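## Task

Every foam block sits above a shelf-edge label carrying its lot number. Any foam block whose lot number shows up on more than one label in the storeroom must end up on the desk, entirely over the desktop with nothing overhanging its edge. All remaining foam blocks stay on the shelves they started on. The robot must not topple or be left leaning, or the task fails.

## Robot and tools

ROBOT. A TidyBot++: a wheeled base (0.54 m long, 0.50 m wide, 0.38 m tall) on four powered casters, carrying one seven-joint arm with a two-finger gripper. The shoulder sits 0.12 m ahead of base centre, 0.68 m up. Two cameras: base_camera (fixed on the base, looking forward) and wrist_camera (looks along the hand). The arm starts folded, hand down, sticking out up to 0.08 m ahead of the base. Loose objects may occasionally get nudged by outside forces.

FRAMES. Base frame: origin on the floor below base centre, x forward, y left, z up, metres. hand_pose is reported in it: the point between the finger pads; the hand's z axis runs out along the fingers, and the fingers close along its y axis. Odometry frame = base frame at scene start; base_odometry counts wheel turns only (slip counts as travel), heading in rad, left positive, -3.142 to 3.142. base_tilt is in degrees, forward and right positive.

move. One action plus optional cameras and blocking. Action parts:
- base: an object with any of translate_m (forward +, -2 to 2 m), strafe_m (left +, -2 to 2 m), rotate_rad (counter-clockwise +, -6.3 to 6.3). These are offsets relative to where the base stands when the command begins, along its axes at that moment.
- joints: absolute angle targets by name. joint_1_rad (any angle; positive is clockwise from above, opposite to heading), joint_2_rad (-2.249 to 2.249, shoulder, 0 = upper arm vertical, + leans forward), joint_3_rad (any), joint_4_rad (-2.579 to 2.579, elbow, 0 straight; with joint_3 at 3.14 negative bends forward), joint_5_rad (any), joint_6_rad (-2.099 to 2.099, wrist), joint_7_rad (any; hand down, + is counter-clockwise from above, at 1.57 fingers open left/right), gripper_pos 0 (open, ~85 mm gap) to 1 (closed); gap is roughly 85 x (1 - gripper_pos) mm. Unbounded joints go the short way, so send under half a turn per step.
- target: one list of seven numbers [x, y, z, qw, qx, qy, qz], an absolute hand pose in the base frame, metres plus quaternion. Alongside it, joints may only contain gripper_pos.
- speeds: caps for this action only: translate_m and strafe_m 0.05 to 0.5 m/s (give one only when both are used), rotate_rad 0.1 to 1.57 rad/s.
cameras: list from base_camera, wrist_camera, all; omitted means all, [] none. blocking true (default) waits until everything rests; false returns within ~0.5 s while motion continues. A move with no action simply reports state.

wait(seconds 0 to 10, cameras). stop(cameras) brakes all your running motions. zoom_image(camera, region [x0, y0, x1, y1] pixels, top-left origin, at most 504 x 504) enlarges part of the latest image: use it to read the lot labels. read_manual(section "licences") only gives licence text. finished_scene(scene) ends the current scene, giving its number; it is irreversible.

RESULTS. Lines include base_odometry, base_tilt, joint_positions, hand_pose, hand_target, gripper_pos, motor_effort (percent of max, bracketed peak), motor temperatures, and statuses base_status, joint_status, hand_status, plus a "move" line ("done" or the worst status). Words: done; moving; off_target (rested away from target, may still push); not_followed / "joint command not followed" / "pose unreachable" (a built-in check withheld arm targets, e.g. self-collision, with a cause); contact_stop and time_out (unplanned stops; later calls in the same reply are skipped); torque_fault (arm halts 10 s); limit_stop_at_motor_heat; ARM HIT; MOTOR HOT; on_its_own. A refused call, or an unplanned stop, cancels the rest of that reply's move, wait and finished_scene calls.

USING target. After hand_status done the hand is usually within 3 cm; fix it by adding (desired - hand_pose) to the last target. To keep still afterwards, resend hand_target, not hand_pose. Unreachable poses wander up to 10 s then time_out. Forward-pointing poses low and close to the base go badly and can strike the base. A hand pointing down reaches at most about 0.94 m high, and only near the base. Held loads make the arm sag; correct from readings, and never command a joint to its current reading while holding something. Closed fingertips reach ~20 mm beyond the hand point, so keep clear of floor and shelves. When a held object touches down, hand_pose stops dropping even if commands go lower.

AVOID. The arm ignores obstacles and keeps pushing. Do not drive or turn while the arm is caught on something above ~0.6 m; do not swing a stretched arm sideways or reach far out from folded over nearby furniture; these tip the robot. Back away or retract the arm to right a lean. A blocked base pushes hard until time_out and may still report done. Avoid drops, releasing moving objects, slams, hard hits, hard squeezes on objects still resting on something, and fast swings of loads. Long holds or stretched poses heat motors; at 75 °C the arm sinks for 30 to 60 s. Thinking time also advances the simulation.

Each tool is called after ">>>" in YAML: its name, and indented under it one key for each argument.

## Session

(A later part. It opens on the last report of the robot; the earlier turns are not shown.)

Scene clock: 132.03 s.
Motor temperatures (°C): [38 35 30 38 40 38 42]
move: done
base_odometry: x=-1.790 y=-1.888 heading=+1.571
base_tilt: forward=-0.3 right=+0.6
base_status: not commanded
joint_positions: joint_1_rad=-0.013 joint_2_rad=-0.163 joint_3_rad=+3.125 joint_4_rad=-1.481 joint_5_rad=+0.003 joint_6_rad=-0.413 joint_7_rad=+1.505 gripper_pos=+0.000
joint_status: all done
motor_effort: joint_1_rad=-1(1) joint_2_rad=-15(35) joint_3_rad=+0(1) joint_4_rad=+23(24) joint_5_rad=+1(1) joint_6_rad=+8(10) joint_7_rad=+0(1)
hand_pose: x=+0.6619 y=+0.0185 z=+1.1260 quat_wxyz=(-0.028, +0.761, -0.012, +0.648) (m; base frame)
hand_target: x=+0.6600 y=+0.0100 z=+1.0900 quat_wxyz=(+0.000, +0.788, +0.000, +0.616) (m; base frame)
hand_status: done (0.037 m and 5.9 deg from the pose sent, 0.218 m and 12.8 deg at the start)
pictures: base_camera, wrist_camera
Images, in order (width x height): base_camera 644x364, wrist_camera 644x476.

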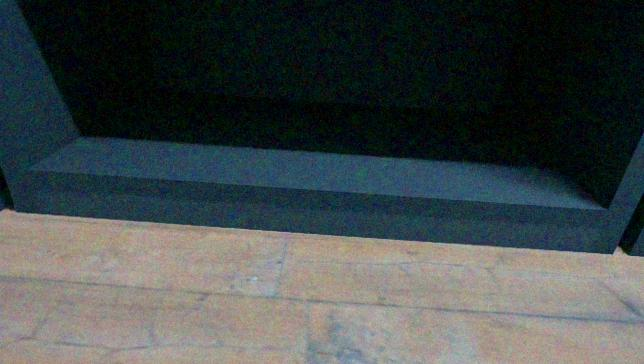

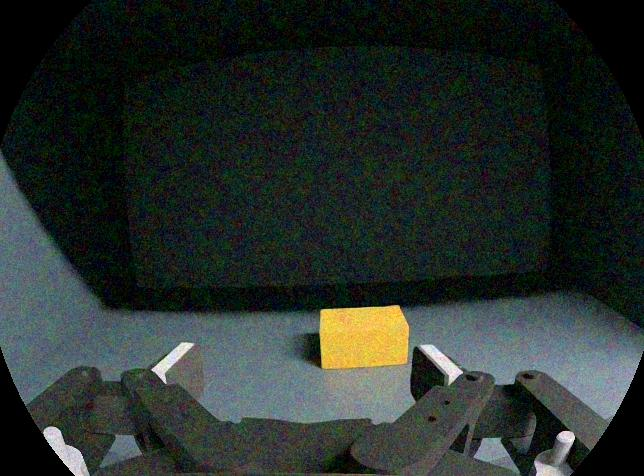

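>>> move:
  target: [0.8,0.01,1.065,0,0.755,0,0.656]
  joints: {"gripper_pos":1}

>>> move:
  target: [0.815,0.005,1.035,0,0.755,0,0.656]
  cameras: ["wrist_camera"]

>>> move:
  base: {"translate_m":0.12}
  speeds: {"translate_m":0.15}
  cameras: ["wrist_camera"]

>>> move:
  base: {"translate_m":-0.16}
  joints: {"gripper_pos":0}

Scene clock: 134.07 s.
Motor temperatures (°C): [38 35 30 38 40 38 42]
move: done
base_odometry: x=-1.790 y=-1.888 heading=+1.571
base_tilt: forward=-0.3 right=+0.6
base_status: not commanded
joint_positions: joint_1_rad=-0.067 joint_2_rad=+0.129 joint_3_rad=+3.202 joint_4_rad=-1.415 joint_5_rad=+0.003 joint_6_rad=-0.229 joint_7_rad=+1.505 gripper_pos=+0.999
joint_status: all done
motor_effort: joint_1_rad=-1(1) joint_2_rad=-26(30) joint_3_rad=+0(1) joint_4_rad=+23(25) joint_5_rad=+1(1) joint_6_rad=+9(9) joint_7_rad=+0(1)
hand_pose: x=+0.7929 y=+0.0090 z=+1.0449 quat_wxyz=(-0.019, +0.775, -0.019, +0.632) (m; base frame)
hand_target: x=+0.8000 y=+0.0100 z=+1.0650 quat_wxyz=(+0.000, +0.755, +0.000, +0.656) (m; base frame)
hand_status: done (0.021 m and 4.7 deg from the pose sent, 0.151 m and 3.7 deg at the start)
pictures: base_camera, wrist_camera
Images, in order (width x height): base_camera 644x364, wrist_camera 644x476.

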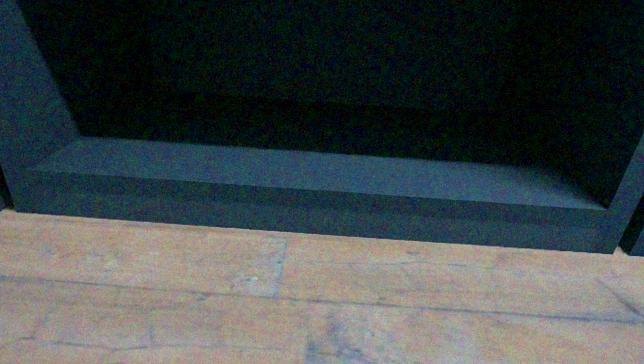

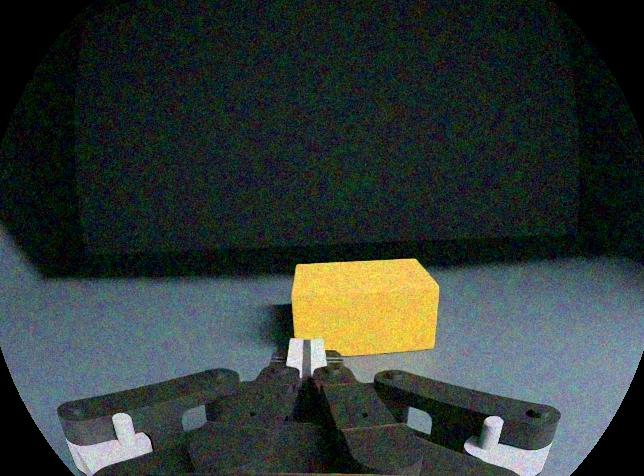

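Scene clock: 134.90 s.
Motor temperatures (°C): [38 35 30 38 40 38 42]
move: done
base_odometry: x=-1.790 y=-1.888 heading=+1.571
base_tilt: forward=-0.3 right=+0.6
base_status: not commanded
joint_positions: joint_1_rad=-0.054 joint_2_rad=+0.152 joint_3_rad=+3.192 joint_4_rad=-1.429 joint_5_rad=+0.003 joint_6_rad=-0.136 joint_7_rad=+1.529 gripper_pos=+0.999
joint_status: not commanded
motor_effort: joint_1_rad=+0(1) joint_2_rad=-27(28) joint_3_rad=+0(1) joint_4_rad=+23(23) joint_5_rad=+1(1) joint_6_rad=+9(9) joint_7_rad=+0(0)
hand_pose: x=+0.8055 y=+0.0068 z=+1.0492 quat_wxyz=(-0.011, +0.757, -0.011, +0.654) (m; base frame)
hand_target: x=+0.8150 y=+0.0050 z=+1.0350 quat_wxyz=(+0.000, +0.755, +0.000, +0.656) (m; base frame)
hand_status: done (0.017 m and 1.8 deg from the pose sent, 0.025 m and 4.7 deg at the start)
pictures: wrist_camera
Images, in order (width x height): wrist_camera 644x476.

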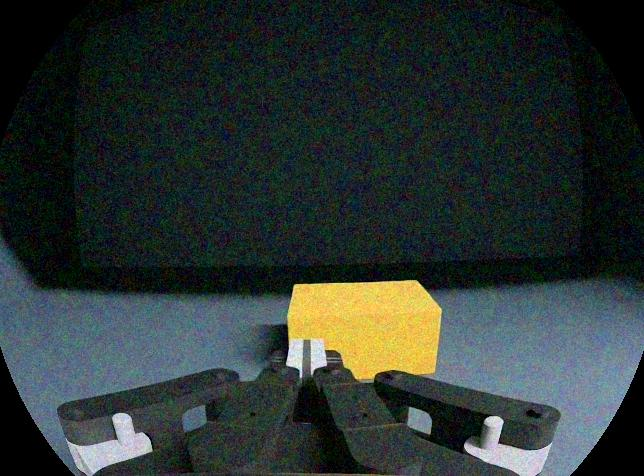

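Scene clock: 136.40 s.
Motor temperatures (°C): [38 35 30 38 40 38 42]
move: done
base_odometry: x=-1.790 y=-1.768 heading=+1.571
base_tilt: forward=-0.3 right=+0.6
base_status: done
joint_positions: joint_1_rad=-0.054 joint_2_rad=+0.159 joint_3_rad=+3.192 joint_4_rad=-1.429 joint_5_rad=+0.003 joint_6_rad=-0.135 joint_7_rad=+1.529 gripper_pos=+0.999
joint_status: not commanded
motor_effort: joint_1_rad=+0(1) joint_2_rad=-27(30) joint_3_rad=+0(1) joint_4_rad=+22(24) joint_5_rad=+1(1) joint_6_rad=+9(9) joint_7_rad=+0(1)
hand_pose: x=+0.8083 y=+0.0070 z=+1.0443 quat_wxyz=(-0.011, +0.759, -0.011, +0.651) (m; base frame)
hand_target: x=+0.8150 y=+0.0050 z=+1.0350 quat_wxyz=(+0.000, +0.755, +0.000, +0.656) (m; base frame)
hand_status: not commanded
pictures: wrist_camera
Images, in order (width x height): wrist_camera 644x476.

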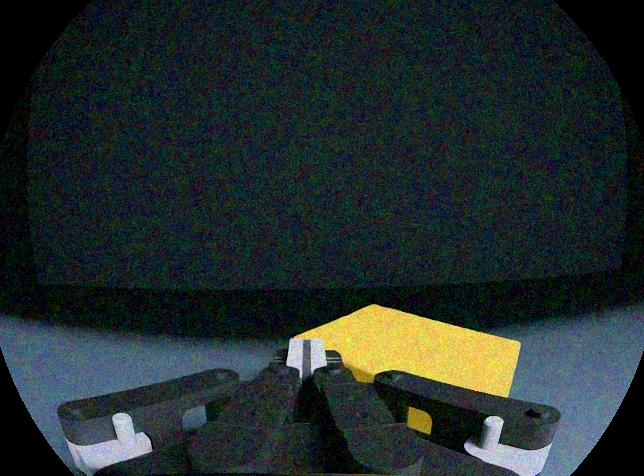

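Scene clock: 139.63 s.
Motor temperatures (°C): [38 35 30 38 40 38 42]
move: time_out
base_odometry: x=-1.791 y=-1.903 heading=+1.568
base_tilt: forward=-0.3 right=+0.6
base_status: translate_m time_out (by the wheels' count: -0.135 of -0.160)
joint_positions: joint_1_rad=-0.050 joint_2_rad=+0.156 joint_3_rad=+3.188 joint_4_rad=-1.434 joint_5_rad=+0.003 joint_6_rad=-0.127 joint_7_rad=+1.529 gripper_pos=+0.000
joint_status: all done
motor_effort: joint_1_rad=+0(8) joint_2_rad=-27(39) joint_3_rad=+0(7) joint_4_rad=+23(31) joint_5_rad=+1(1) joint_6_rad=+8(13) joint_7_rad=+0(1)
hand_pose: x=+0.8071 y=+0.0064 z=+1.0457 quat_wxyz=(-0.011, +0.757, -0.011, +0.653) (m; base frame)
hand_target: x=+0.8150 y=+0.0050 z=+1.0350 quat_wxyz=(+0.000, +0.755, +0.000, +0.656) (m; base frame)
hand_status: not commanded
pictures: base_camera, wrist_camera
Images, in order (width x height): base_camera 644x364, wrist_camera 644x476.

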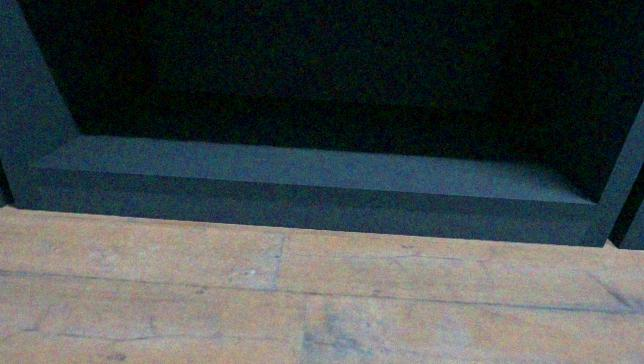

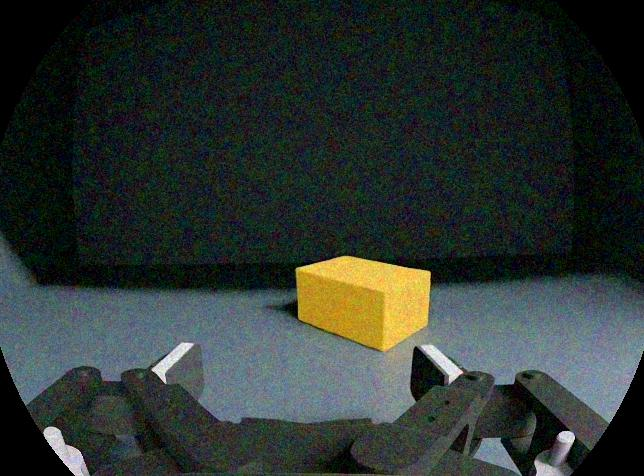

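>>> move:
  target: [0.66,0.0,1.09,0,0.788,0,0.616]
  cameras: []

>>> move:
  base: {"translate_m":0.17,"strafe_m":-0.15}
  joints: {"joint_1_rad":0.25}

>>> move:
  target: [0.7,0.01,1.07,-0.2505,0.7198,0.3205,0.5627]

Scene clock: 142.20 s.
Motor temperatures (°C): [38 35 30 38 40 38 42]
move: done
base_odometry: x=-1.791 y=-1.903 heading=+1.568
base_tilt: forward=-0.3 right=+0.6
base_status: not commanded
joint_positions: joint_1_rad=-0.034 joint_2_rad=-0.171 joint_3_rad=+3.174 joint_4_rad=-1.484 joint_5_rad=+0.003 joint_6_rad=-0.413 joint_7_rad=+1.531 gripper_pos=+0.000
joint_status: not commanded
motor_effort: joint_1_rad=+0(1) joint_2_rad=-15(30) joint_3_rad=+0(1) joint_4_rad=+22(24) joint_5_rad=+1(1) joint_6_rad=+8(9) joint_7_rad=+0(1)
hand_pose: x=+0.6593 y=-0.0002 z=+1.1287 quat_wxyz=(-0.015, +0.760, -0.015, +0.650) (m; base frame)
hand_target: x=+0.6600 y=+0.0000 z=+1.0900 quat_wxyz=(+0.000, +0.788, +0.000, +0.616) (m; base frame)
hand_status: done (0.039 m and 5.6 deg from the pose sent, 0.154 m and 5.8 deg at the start)
pictures: none
No camera images: "cameras" was empty.

Scene clock: 143.77 s.
Motor temperatures (°C): [38 35 30 37 40 38 42]
move: done
base_odometry: x=-1.641 y=-1.734 heading=+1.567
base_tilt: forward=-0.3 right=+0.6
base_status: done
joint_positions: joint_1_rad=+0.237 joint_2_rad=-0.163 joint_3_rad=+3.165 joint_4_rad=-1.487 joint_5_rad=+0.003 joint_6_rad=-0.416 joint_7_rad=+1.531 gripper_pos=+0.000
joint_status: all done
motor_effort: joint_1_rad=-1(3) joint_2_rad=-16(19) joint_3_rad=+0(3) joint_4_rad=+22(24) joint_5_rad=+1(1) joint_6_rad=+9(9) joint_7_rad=+0(1)
hand_pose: x=+0.6444 y=-0.1405 z=+1.1214 quat_wxyz=(+0.071, +0.756, -0.115, +0.641) (m; base frame)
hand_target: x=+0.6412 y=-0.1415 z=+1.0900 quat_wxyz=(+0.081, +0.781, -0.104, +0.610) (m; base frame)
hand_status: not commanded
pictures: base_camera, wrist_camera
Images, in order (width x height): base_camera 644x364, wrist_camera 644x476.

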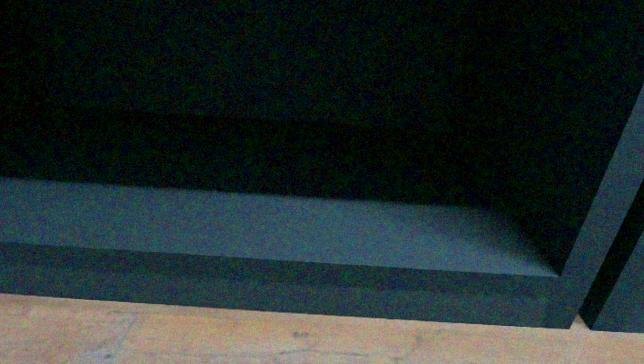

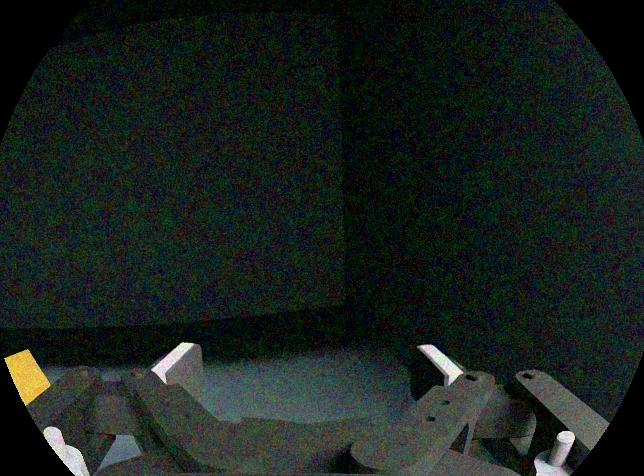

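Scene clock: 146.03 s.
Motor temperatures (°C): [38 35 30 38 40 38 42]
move: done
base_odometry: x=-1.641 y=-1.734 heading=+1.567
base_tilt: forward=-0.3 right=+0.6
base_status: not commanded
joint_positions: joint_1_rad=+0.647 joint_2_rad=+0.297 joint_3_rad=+2.921 joint_4_rad=-1.076 joint_5_rad=-1.129 joint_6_rad=-1.303 joint_7_rad=+2.829 gripper_pos=+0.000
joint_status: not commanded
motor_effort: joint_1_rad=+0(2) joint_2_rad=-27(28) joint_3_rad=-3(3) joint_4_rad=+18(22) joint_5_rad=-7(7) joint_6_rad=+3(9) joint_7_rad=+0(1)
hand_pose: x=+0.7069 y=+0.0011 z=+1.0577 quat_wxyz=(-0.224, +0.746, +0.300, +0.551) (m; base frame)
hand_target: x=+0.7000 y=+0.0100 z=+1.0700 quat_wxyz=(-0.250, +0.720, +0.320, +0.563) (m; base frame)
hand_status: done (0.017 m and 5.1 deg from the pose sent, 0.168 m and 63.6 deg at the start)
pictures: base_camera, wrist_camera
Images, in order (width x height): base_camera 644x364, wrist_camera 644x476.

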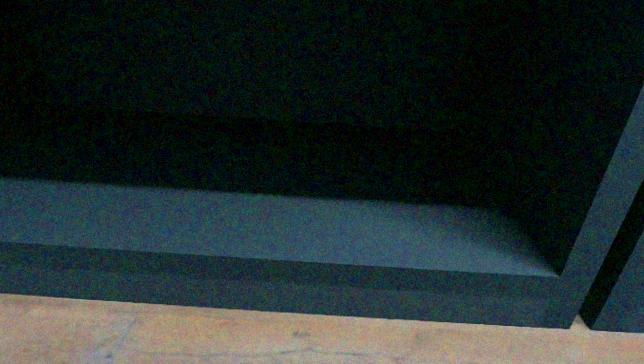

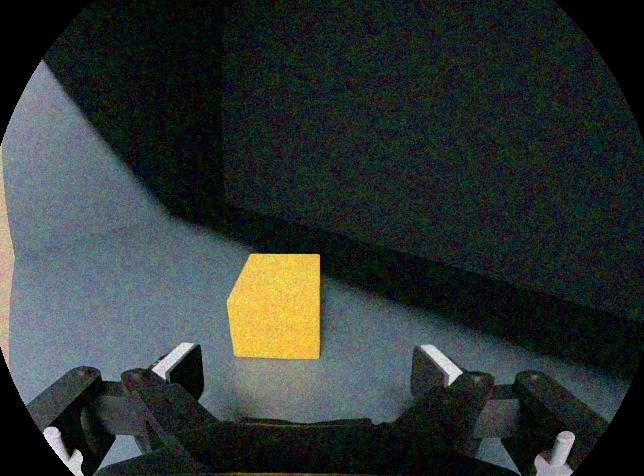

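>>> move:
  target: [0.7,0.02,1.043,-0.2505,0.7198,0.3205,0.5627]

>>> move:
  base: {"translate_m":0.07,"strafe_m":0.085}
  speeds: {"translate_m":0.15}

Scene clock: 147.53 s.
Motor temperatures (°C): [38 35 30 38 40 38 42]
move: done
base_odometry: x=-1.641 y=-1.734 heading=+1.567
base_tilt: forward=-0.3 right=+0.6
base_status: not commanded
joint_positions: joint_1_rad=+0.631 joint_2_rad=+0.293 joint_3_rad=+2.950 joint_4_rad=-1.155 joint_5_rad=-1.177 joint_6_rad=-1.304 joint_7_rad=+2.925 gripper_pos=+0.000
joint_status: not commanded
motor_effort: joint_1_rad=-1(1) joint_2_rad=-27(28) joint_3_rad=-2(3) joint_4_rad=+18(20) joint_5_rad=-7(8) joint_6_rad=+2(4) joint_7_rad=+0(0)
hand_pose: x=+0.7047 y=+0.0063 z=+1.0370 quat_wxyz=(-0.231, +0.738, +0.312, +0.552) (m; base frame)
hand_target: x=+0.7000 y=+0.0200 z=+1.0430 quat_wxyz=(-0.250, +0.720, +0.320, +0.563) (m; base frame)
hand_status: done (0.016 m and 3.5 deg from the pose sent, 0.025 m and 5.1 deg at the start)
pictures: base_camera, wrist_camera
Images, in order (width x height): base_camera 644x364, wrist_camera 644x476.

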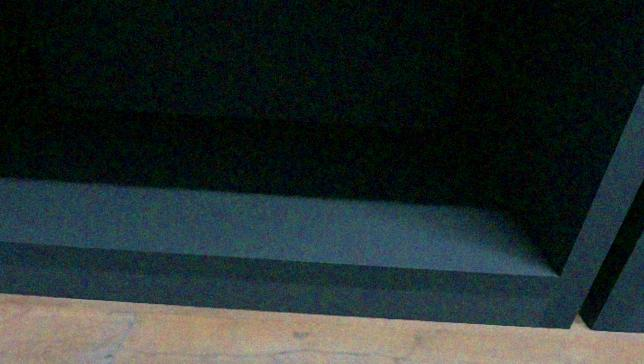

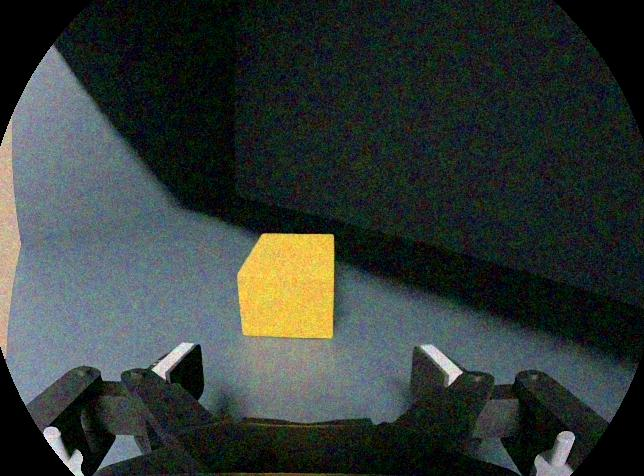

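Scene clock: 148.90 s.
Motor temperatures (°C): [38 35 30 37 40 38 42]
move: done
base_odometry: x=-1.725 y=-1.663 heading=+1.567
base_tilt: forward=-0.3 right=+0.6
base_status: done
joint_positions: joint_1_rad=+0.620 joint_2_rad=+0.292 joint_3_rad=+2.956 joint_4_rad=-1.155 joint_5_rad=-1.179 joint_6_rad=-1.304 joint_7_rad=+2.926 gripper_pos=+0.000
joint_status: not commanded
motor_effort: joint_1_rad=+0(3) joint_2_rad=-27(28) joint_3_rad=-2(4) joint_4_rad=+19(19) joint_5_rad=-7(8) joint_6_rad=+1(2) joint_7_rad=+0(0)
hand_pose: x=+0.7049 y=+0.0107 z=+1.0374 quat_wxyz=(-0.232, +0.737, +0.314, +0.552) (m; base frame)
hand_target: x=+0.7000 y=+0.0200 z=+1.0430 quat_wxyz=(-0.250, +0.720, +0.320, +0.563) (m; base frame)
hand_status: not commanded
pictures: base_camera, wrist_camera
Images, in order (width x height): base_camera 644x364, wrist_camera 644x476.

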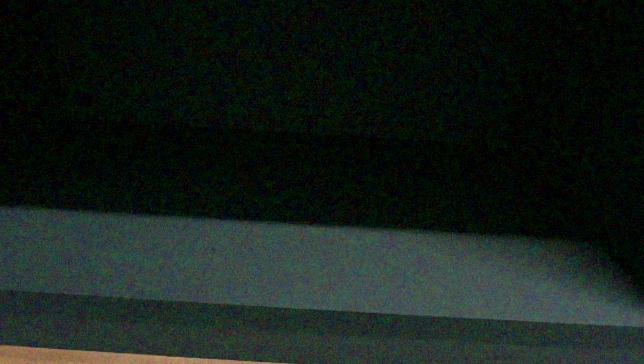

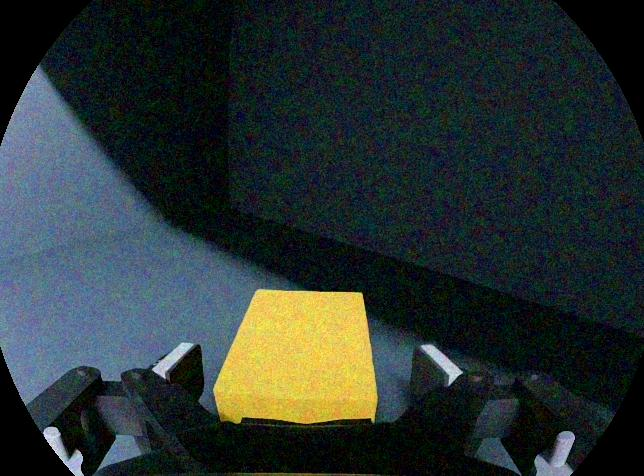

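>>> move:
  joints: {"gripper_pos":0.5}

>>> move:
  target: [0.7,0.02,1.11,-0.2505,0.7198,0.3205,0.5627]

Scene clock: 149.87 s.
Motor temperatures (°C): [38 35 30 37 40 38 42]
move: off_target
base_odometry: x=-1.725 y=-1.663 heading=+1.567
base_tilt: forward=-0.3 right=+0.6
base_status: not commanded
joint_positions: joint_1_rad=+0.620 joint_2_rad=+0.292 joint_3_rad=+2.956 joint_4_rad=-1.155 joint_5_rad=-1.181 joint_6_rad=-1.304 joint_7_rad=+2.926 gripper_pos=+0.425
joint_status: gripper_pos off_target (ended at +0.425, target +0.500)
motor_effort: joint_1_rad=+0(1) joint_2_rad=-27(28) joint_3_rad=-2(3) joint_4_rad=+19(19) joint_5_rad=-8(8) joint_6_rad=+3(3) joint_7_rad=+0(0)
hand_pose: x=+0.7049 y=+0.0109 z=+1.0380 quat_wxyz=(-0.233, +0.737, +0.314, +0.552) (m; base frame)
hand_target: x=+0.7000 y=+0.0200 z=+1.0430 quat_wxyz=(-0.250, +0.720, +0.320, +0.563) (m; base frame)
hand_status: not commanded
pictures: base_camera, wrist_camera
Images, in order (width x height): base_camera 644x364, wrist_camera 644x476.

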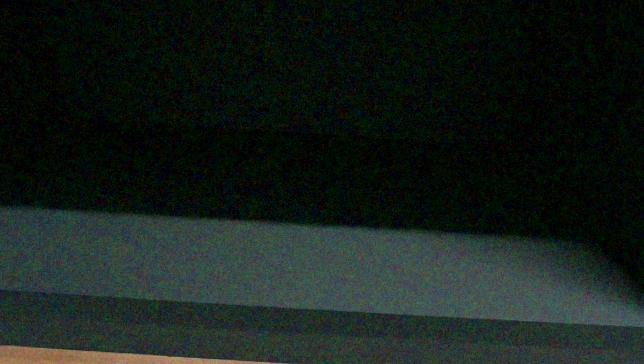

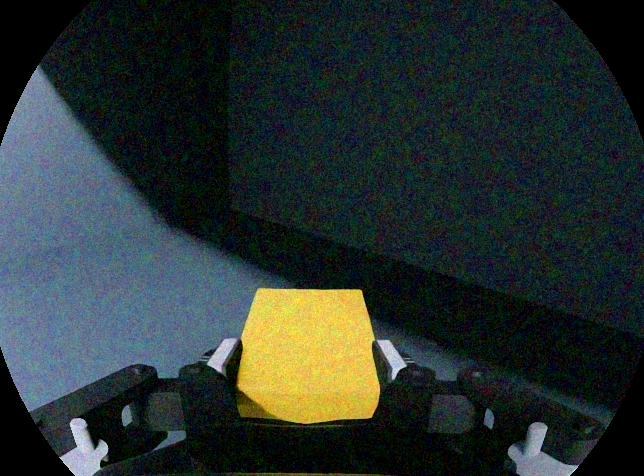

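Scene clock: 151.50 s.
Motor temperatures (°C): [38 35 30 37 40 37 42]
move: done
base_odometry: x=-1.725 y=-1.663 heading=+1.567
base_tilt: forward=-0.3 right=+0.6
base_status: not commanded
joint_positions: joint_1_rad=+0.656 joint_2_rad=+0.315 joint_3_rad=+2.839 joint_4_rad=-0.914 joint_5_rad=-1.181 joint_6_rad=-1.315 joint_7_rad=+2.768 gripper_pos=+0.425
joint_status: not commanded
motor_effort: joint_1_rad=+0(1) joint_2_rad=-26(29) joint_3_rad=-3(3) joint_4_rad=+18(20) joint_5_rad=-7(8) joint_6_rad=+4(5) joint_7_rad=-1(1)
hand_pose: x=+0.6996 y=+0.0328 z=+1.1382 quat_wxyz=(-0.243, +0.694, +0.323, +0.595) (m; base frame)
hand_target: x=+0.7000 y=+0.0200 z=+1.1100 quat_wxyz=(-0.250, +0.720, +0.320, +0.563) (m; base frame)
hand_status: done (0.031 m and 4.8 deg from the pose sent, 0.073 m and 3.1 deg at the start)
pictures: base_camera, wrist_camera
Images, in order (width x height): base_camera 644x364, wrist_camera 644x476.

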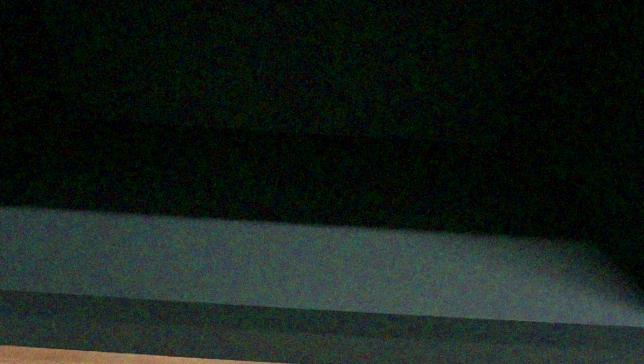

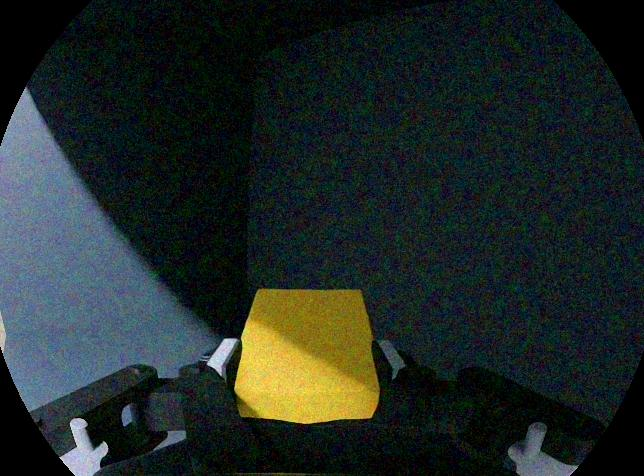

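>>> move:
  base: {"translate_m":-0.19}
  cameras: []

>>> move:
  target: [0.46,0.0,1.13,0,0.755,0,0.656]

Scene clock: 153.30 s.
Motor temperatures (°C): [38 35 30 37 40 37 42]
move: done
base_odometry: x=-1.726 y=-1.853 heading=+1.567
base_tilt: forward=-0.4 right=+0.6
base_status: done
joint_positions: joint_1_rad=+0.662 joint_2_rad=+0.324 joint_3_rad=+2.838 joint_4_rad=-0.913 joint_5_rad=-1.181 joint_6_rad=-1.318 joint_7_rad=+2.767 gripper_pos=+0.425
joint_status: not commanded
motor_effort: joint_1_rad=+0(1) joint_2_rad=-27(29) joint_3_rad=-3(4) joint_4_rad=+19(19) joint_5_rad=-8(8) joint_6_rad=+4(5) joint_7_rad=+0(1)
hand_pose: x=+0.7018 y=+0.0283 z=+1.1345 quat_wxyz=(-0.246, +0.696, +0.320, +0.594) (m; base frame)
hand_target: x=+0.7000 y=+0.0200 z=+1.1100 quat_wxyz=(-0.250, +0.720, +0.320, +0.563) (m; base frame)
hand_status: not commanded
pictures: none
No camera images: "cameras" was empty.

Scene clock: 155.93 s.
Motor temperatures (°C): [38 35 30 37 40 37 42]
move: done
base_odometry: x=-1.726 y=-1.853 heading=+1.567
base_tilt: forward=-0.4 right=+0.6
base_status: not commanded
joint_positions: joint_1_rad=+0.016 joint_2_rad=-0.607 joint_3_rad=+3.131 joint_4_rad=-1.666 joint_5_rad=-0.072 joint_6_rad=-0.692 joint_7_rad=+1.618 gripper_pos=+0.425
joint_status: not commanded
motor_effort: joint_1_rad=+0(2) joint_2_rad=+1(29) joint_3_rad=+1(4) joint_4_rad=+21(21) joint_5_rad=+0(8) joint_6_rad=+9(9) joint_7_rad=+0(1)
hand_pose: x=+0.4593 y=+0.0159 z=+1.1259 quat_wxyz=(-0.015, +0.767, +0.011, +0.641) (m; base frame)
hand_target: x=+0.4600 y=+0.0000 z=+1.1300 quat_wxyz=(+0.000, +0.755, +0.000, +0.656) (m; base frame)
hand_status: done (0.016 m and 3.1 deg from the pose sent, 0.244 m and 47.6 deg at the start)
pictures: base_camera, wrist_camera
Images, in order (width x height): base_camera 644x364, wrist_camera 644x476.

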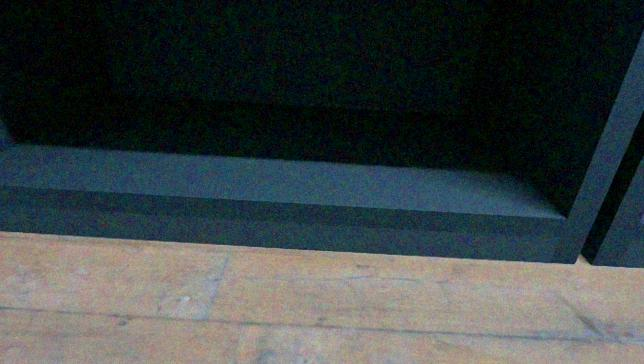

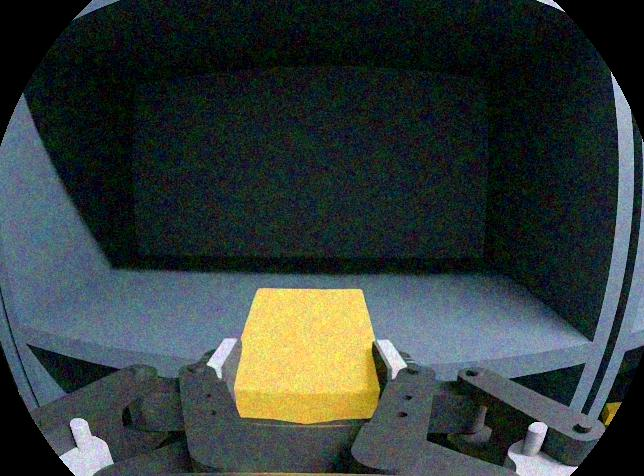

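>>> move:
  base: {"strafe_m":-1.5}
  cameras: []

>>> move:
  base: {"strafe_m":-1.45,"rotate_rad":0.003}

>>> move:
  base: {"translate_m":1.7}

>>> move:
  base: {"strafe_m":0.5}

Scene clock: 160.57 s.
Motor temperatures (°C): [38 35 30 37 40 38 42]
move: done
base_odometry: x=-0.226 y=-1.859 heading=+1.566
base_tilt: forward=-0.4 right=+0.6
base_status: done
joint_positions: joint_1_rad=+0.014 joint_2_rad=-0.607 joint_3_rad=+3.139 joint_4_rad=-1.666 joint_5_rad=-0.066 joint_6_rad=-0.690 joint_7_rad=+1.616 gripper_pos=+0.425
joint_status: not commanded
motor_effort: joint_1_rad=+0(1) joint_2_rad=+1(2) joint_3_rad=+1(4) joint_4_rad=+21(22) joint_5_rad=+0(1) joint_6_rad=+9(10) joint_7_rad=+0(1)
hand_pose: x=+0.4595 y=+0.0112 z=+1.1262 quat_wxyz=(-0.013, +0.767, +0.007, +0.641) (m; base frame)
hand_target: x=+0.4600 y=+0.0000 z=+1.1300 quat_wxyz=(+0.000, +0.755, +0.000, +0.656) (m; base frame)
hand_status: not commanded
pictures: none
No camera images: "cameras" was empty.

Scene clock: 164.87 s.
Motor temperatures (°C): [38 35 30 37 40 38 42]
move: done
base_odometry: x=+1.224 y=-1.866 heading=+1.569
base_tilt: forward=-0.3 right=+0.6
base_status: done
joint_positions: joint_1_rad=+0.014 joint_2_rad=-0.607 joint_3_rad=+3.141 joint_4_rad=-1.667 joint_5_rad=-0.065 joint_6_rad=-0.690 joint_7_rad=+1.616 gripper_pos=+0.425
joint_status: not commanded
motor_effort: joint_1_rad=-1(1) joint_2_rad=+2(3) joint_3_rad=+1(3) joint_4_rad=+21(22) joint_5_rad=+0(1) joint_6_rad=+9(9) joint_7_rad=+0(1)
hand_pose: x=+0.4594 y=+0.0099 z=+1.1263 quat_wxyz=(-0.013, +0.767, +0.007, +0.642) (m; base frame)
hand_target: x=+0.4600 y=+0.0000 z=+1.1300 quat_wxyz=(+0.000, +0.755, +0.000, +0.656) (m; base frame)
hand_status: not commanded
pictures: base_camera, wrist_camera
Images, in order (width x height): base_camera 644x364, wrist_camera 644x476.

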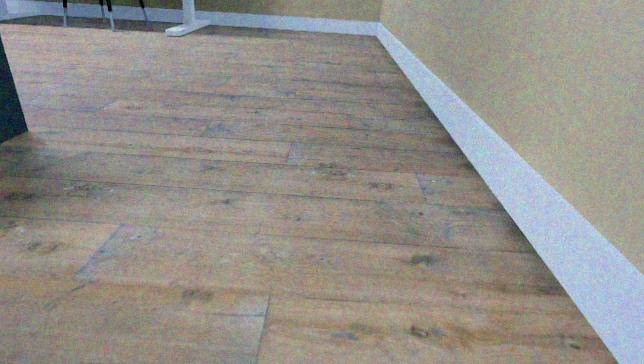

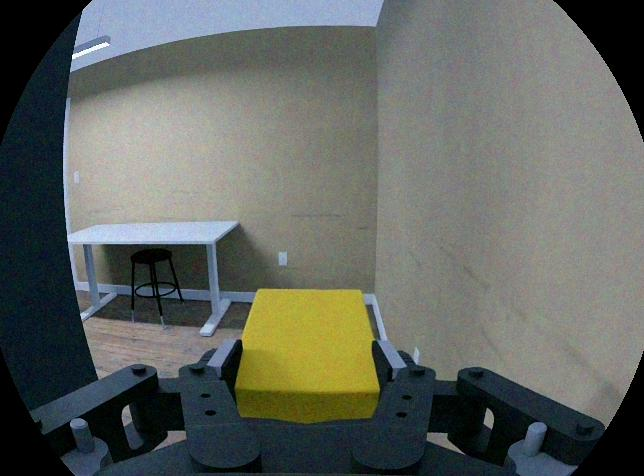

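Scene clock: 169.67 s.
Motor temperatures (°C): [38 35 30 37 40 38 42]
move: done
base_odometry: x=+1.227 y=-0.166 heading=+1.568
base_tilt: forward=-0.3 right=+0.6
base_status: done
joint_positions: joint_1_rad=+0.014 joint_2_rad=-0.613 joint_3_rad=+3.141 joint_4_rad=-1.669 joint_5_rad=-0.065 joint_6_rad=-0.688 joint_7_rad=+1.616 gripper_pos=+0.425
joint_status: not commanded
motor_effort: joint_1_rad=+0(1) joint_2_rad=+1(4) joint_3_rad=+1(1) joint_4_rad=+20(22) joint_5_rad=+0(1) joint_6_rad=+9(10) joint_7_rad=+0(1)
hand_pose: x=+0.4569 y=+0.0099 z=+1.1276 quat_wxyz=(-0.013, +0.765, +0.007, +0.644) (m; base frame)
hand_target: x=+0.4600 y=+0.0000 z=+1.1300 quat_wxyz=(+0.000, +0.755, +0.000, +0.656) (m; base frame)
hand_status: not commanded
pictures: base_camera, wrist_camera
Images, in order (width x height): base_camera 644x364, wrist_camera 644x476.

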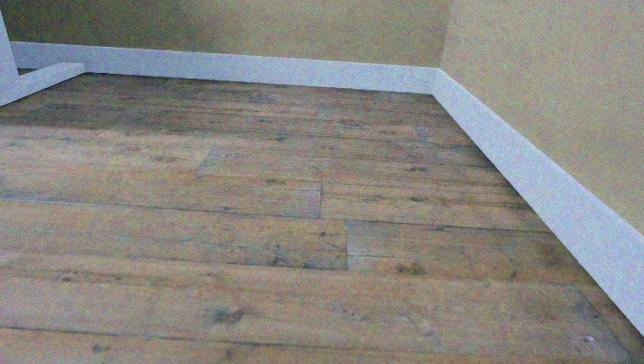

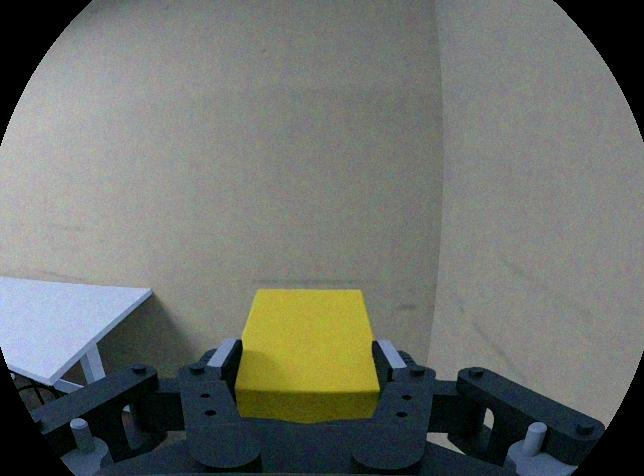

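Scene clock: 172.07 s.
Motor temperatures (°C): [38 35 30 37 40 38 42]
move: done
base_odometry: x=+0.727 y=-0.165 heading=+1.568
base_tilt: forward=-0.4 right=+0.6
base_status: done
joint_positions: joint_1_rad=+0.013 joint_2_rad=-0.613 joint_3_rad=+3.141 joint_4_rad=-1.669 joint_5_rad=-0.064 joint_6_rad=-0.688 joint_7_rad=+1.616 gripper_pos=+0.425
joint_status: not commanded
motor_effort: joint_1_rad=-1(1) joint_2_rad=+1(2) joint_3_rad=+1(4) joint_4_rad=+21(21) joint_5_rad=+0(1) joint_6_rad=+9(9) joint_7_rad=+0(1)
hand_pose: x=+0.4570 y=+0.0097 z=+1.1277 quat_wxyz=(-0.013, +0.765, +0.007, +0.644) (m; base frame)
hand_target: x=+0.4600 y=+0.0000 z=+1.1300 quat_wxyz=(+0.000, +0.755, +0.000, +0.656) (m; base frame)
hand_status: not commanded
pictures: base_camera, wrist_camera
Images, in order (width x height): base_camera 644x364, wrist_camera 644x476.

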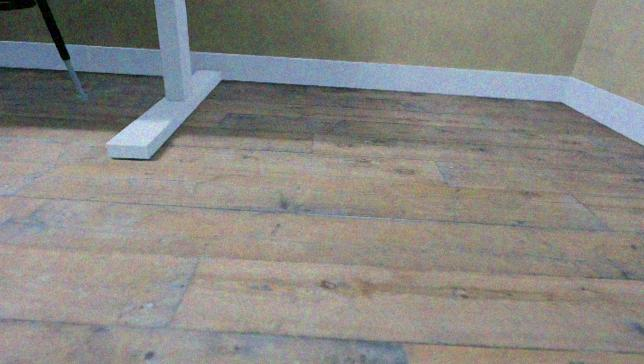

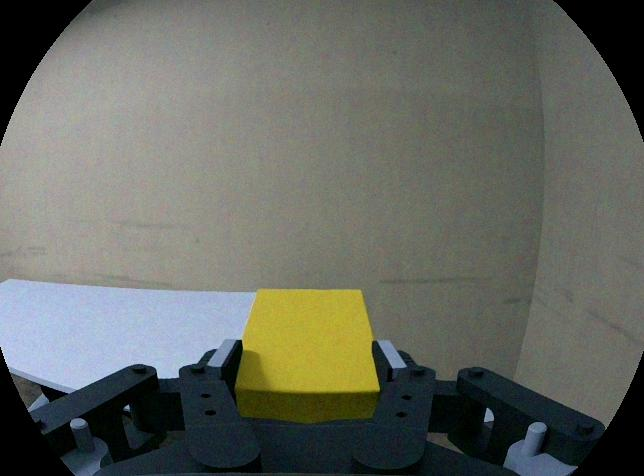

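>>> move:
  base: {"strafe_m":0.35,"translate_m":0.4}
  speeds: {"translate_m":0.3}

>>> move:
  target: [0.66,0,0.93,0,0.79,0,0.613]

Scene clock: 175.00 s.
Motor temperatures (°C): [38 35 30 37 40 38 42]
move: done
base_odometry: x=+0.378 y=+0.236 heading=+1.568
base_tilt: forward=-0.4 right=+0.6
base_status: done
joint_positions: joint_1_rad=+0.013 joint_2_rad=-0.615 joint_3_rad=+3.142 joint_4_rad=-1.669 joint_5_rad=-0.063 joint_6_rad=-0.688 joint_7_rad=+1.616 gripper_pos=+0.425
joint_status: not commanded
motor_effort: joint_1_rad=-1(1) joint_2_rad=+1(5) joint_3_rad=+1(2) joint_4_rad=+20(22) joint_5_rad=+0(1) joint_6_rad=+8(10) joint_7_rad=+0(1)
hand_pose: x=+0.4562 y=+0.0093 z=+1.1281 quat_wxyz=(-0.012, +0.765, +0.006, +0.644) (m; base frame)
hand_target: x=+0.4600 y=+0.0000 z=+1.1300 quat_wxyz=(+0.000, +0.755, +0.000, +0.656) (m; base frame)
hand_status: not commanded
pictures: base_camera, wrist_camera
Images, in order (width x height): base_camera 644x364, wrist_camera 644x476.

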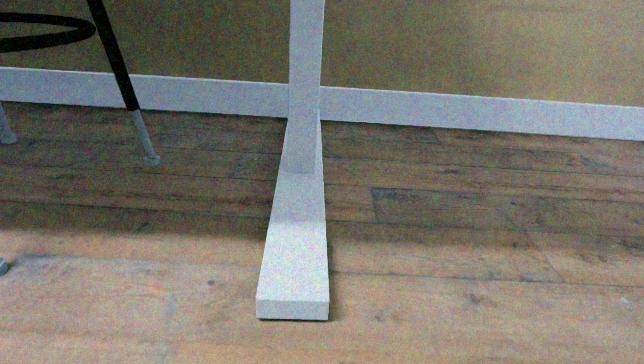

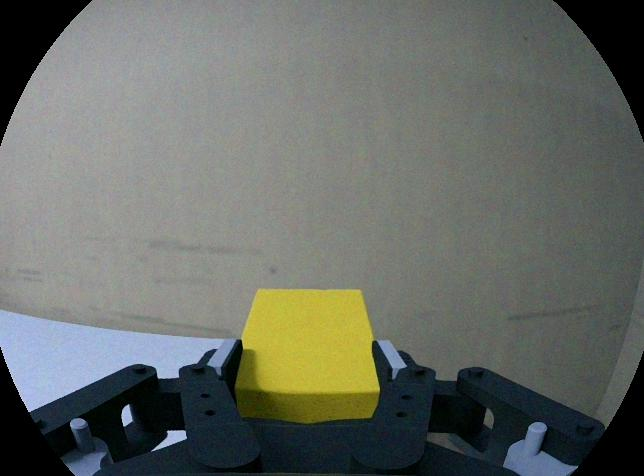

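Scene clock: 177.03 s.
Motor temperatures (°C): [38 35 30 37 40 38 42]
move: done
base_odometry: x=+0.378 y=+0.236 heading=+1.568
base_tilt: forward=-0.3 right=+0.6
base_status: not commanded
joint_positions: joint_1_rad=-0.002 joint_2_rad=-0.159 joint_3_rad=+3.148 joint_4_rad=-1.984 joint_5_rad=-0.063 joint_6_rad=-0.017 joint_7_rad=+1.613 gripper_pos=+0.425
joint_status: not commanded
motor_effort: joint_1_rad=-1(1) joint_2_rad=-16(18) joint_3_rad=+0(1) joint_4_rad=+22(24) joint_5_rad=+1(1) joint_6_rad=+9(10) joint_7_rad=+0(1)
hand_pose: x=+0.6568 y=-0.0011 z=+0.9346 quat_wxyz=(-0.006, +0.796, -0.010, +0.605) (m; base frame)
hand_target: x=+0.6600 y=+0.0000 z=+0.9300 quat_wxyz=(+0.000, +0.790, +0.000, +0.613) (m; base frame)
hand_status: done (0.006 m and 1.8 deg from the pose sent, 0.284 m and 4.9 deg at the start)
pictures: base_camera, wrist_camera
Images, in order (width x height): base_camera 644x364, wrist_camera 644x476.

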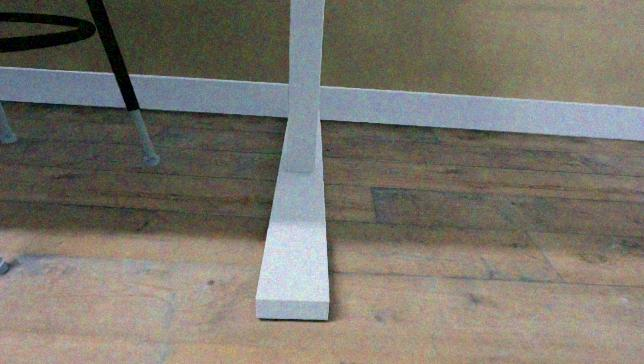

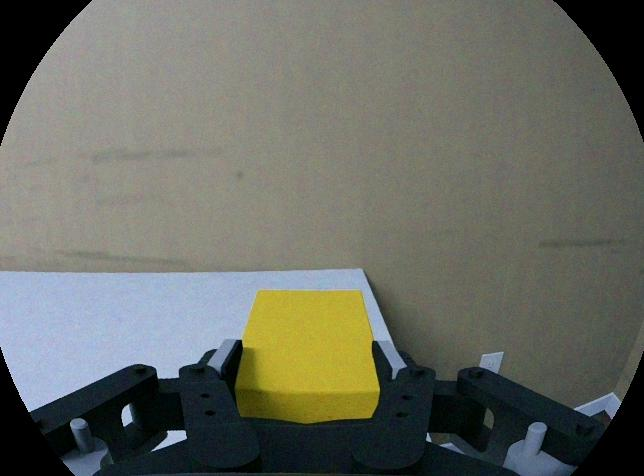

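>>> move:
  base: {"strafe_m":0.16,"translate_m":0.06}

>>> move:
  target: [0.68,0,0.87,0,0.79,0,0.613]

>>> move:
  target: [0.68,0,0.83,0,0.79,0,0.613]

Scene clock: 183.83 s.
Motor temperatures (°C): [38 35 30 37 40 38 42]
move: done
base_odometry: x=+0.218 y=+0.297 heading=+1.567
base_tilt: forward=-0.3 right=+0.6
base_status: done
joint_positions: joint_1_rad=-0.010 joint_2_rad=-0.158 joint_3_rad=+3.155 joint_4_rad=-1.984 joint_5_rad=-0.063 joint_6_rad=-0.014 joint_7_rad=+1.613 gripper_pos=+0.425
joint_status: not commanded
motor_effort: joint_1_rad=+0(2) joint_2_rad=-15(17) joint_3_rad=+0(3) joint_4_rad=+22(23) joint_5_rad=+1(1) joint_6_rad=+9(10) joint_7_rad=+0(1)
hand_pose: x=+0.6572 y=-0.0006 z=+0.9354 quat_wxyz=(-0.007, +0.795, -0.010, +0.606) (m; base frame)
hand_target: x=+0.6600 y=+0.0000 z=+0.9300 quat_wxyz=(+0.000, +0.790, +0.000, +0.613) (m; base frame)
hand_status: not commanded
pictures: base_camera, wrist_camera
Images, in order (width x height): base_camera 644x364, wrist_camera 644x476.

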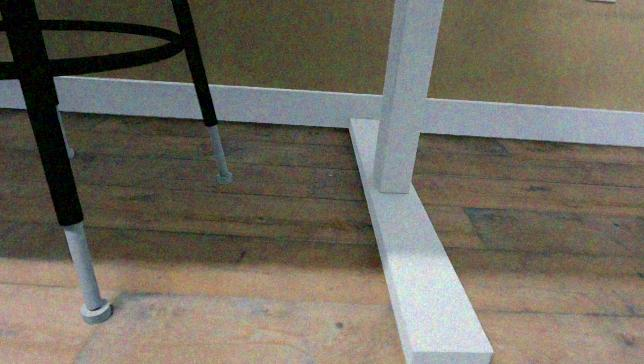

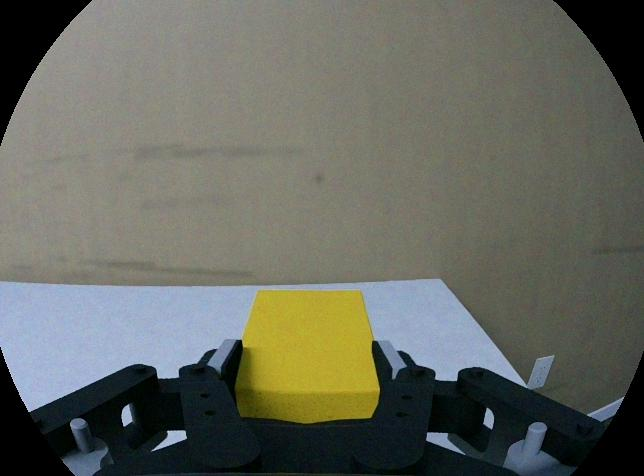

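Scene clock: 185.17 s.
Motor temperatures (°C): [38 35 30 37 40 38 42]
move: done
base_odometry: x=+0.218 y=+0.297 heading=+1.567
base_tilt: forward=-0.3 right=+0.6
base_status: not commanded
joint_positions: joint_1_rad=-0.010 joint_2_rad=-0.042 joint_3_rad=+3.155 joint_4_rad=-2.097 joint_5_rad=-0.053 joint_6_rad=+0.207 joint_7_rad=+1.600 gripper_pos=+0.425
joint_status: not commanded
motor_effort: joint_1_rad=-1(1) joint_2_rad=-18(21) joint_3_rad=+0(1) joint_4_rad=+20(23) joint_5_rad=+1(1) joint_6_rad=+9(10) joint_7_rad=+0(1)
hand_pose: x=+0.6790 y=-0.0040 z=+0.8707 quat_wxyz=(-0.002, +0.798, -0.014, +0.603) (m; base frame)
hand_target: x=+0.6800 y=+0.0000 z=+0.8700 quat_wxyz=(+0.000, +0.790, +0.000, +0.613) (m; base frame)
hand_status: done (0.004 m and 2.2 deg from the pose sent, 0.069 m and 1.7 deg at the start)
pictures: base_camera, wrist_camera
Images, in order (width x height): base_camera 644x364, wrist_camera 644x476.

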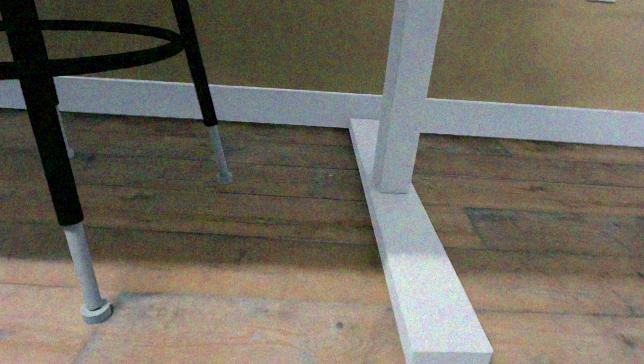

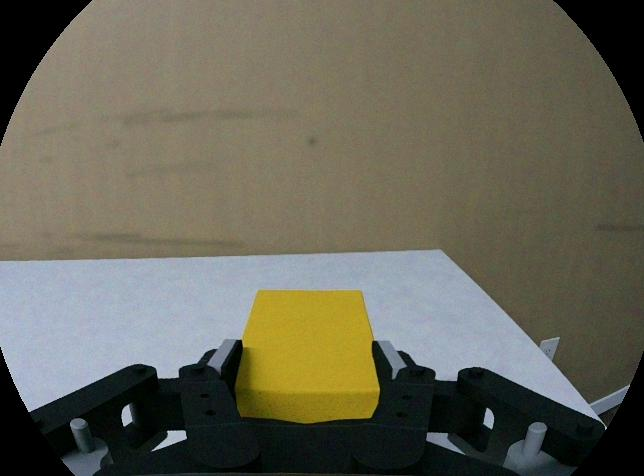

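Scene clock: 186.40 s.
Motor temperatures (°C): [38 35 30 37 40 38 42]
move: done
base_odometry: x=+0.218 y=+0.297 heading=+1.567
base_tilt: forward=-0.3 right=+0.6
base_status: not commanded
joint_positions: joint_1_rad=-0.010 joint_2_rad=+0.015 joint_3_rad=+3.155 joint_4_rad=-2.186 joint_5_rad=-0.053 joint_6_rad=+0.362 joint_7_rad=+1.600 gripper_pos=+0.425
joint_status: not commanded
motor_effort: joint_1_rad=-1(1) joint_2_rad=-19(21) joint_3_rad=+0(0) joint_4_rad=+19(21) joint_5_rad=+1(1) joint_6_rad=+9(10) joint_7_rad=+0(1)
hand_pose: x=+0.6795 y=-0.0063 z=+0.8346 quat_wxyz=(+0.002, +0.795, -0.015, +0.606) (m; base frame)
hand_target: x=+0.6800 y=+0.0000 z=+0.8300 quat_wxyz=(+0.000, +0.790, +0.000, +0.613) (m; base frame)
hand_status: done (0.008 m and 2.0 deg from the pose sent, 0.041 m and 2.2 deg at the start)
pictures: base_camera, wrist_camera
Images, in order (width x height): base_camera 644x364, wrist_camera 644x476.

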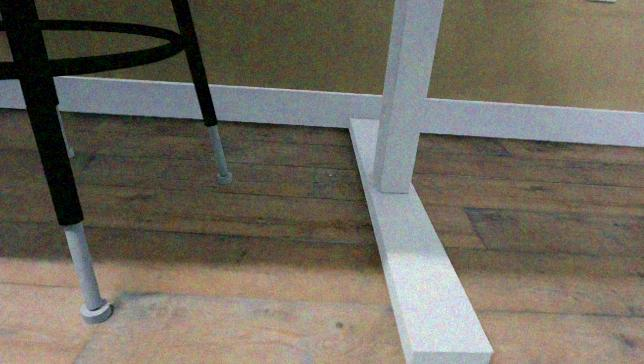

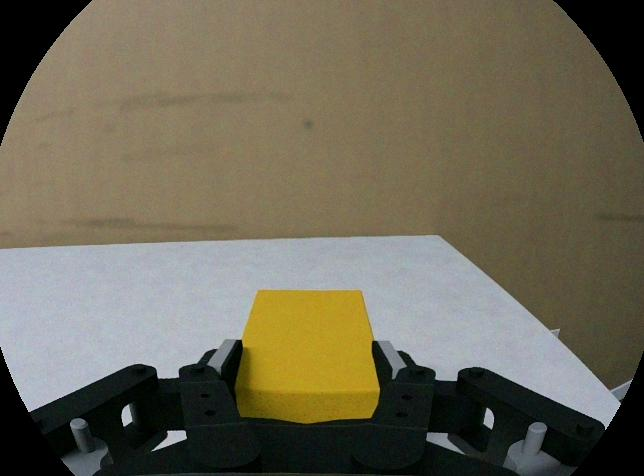

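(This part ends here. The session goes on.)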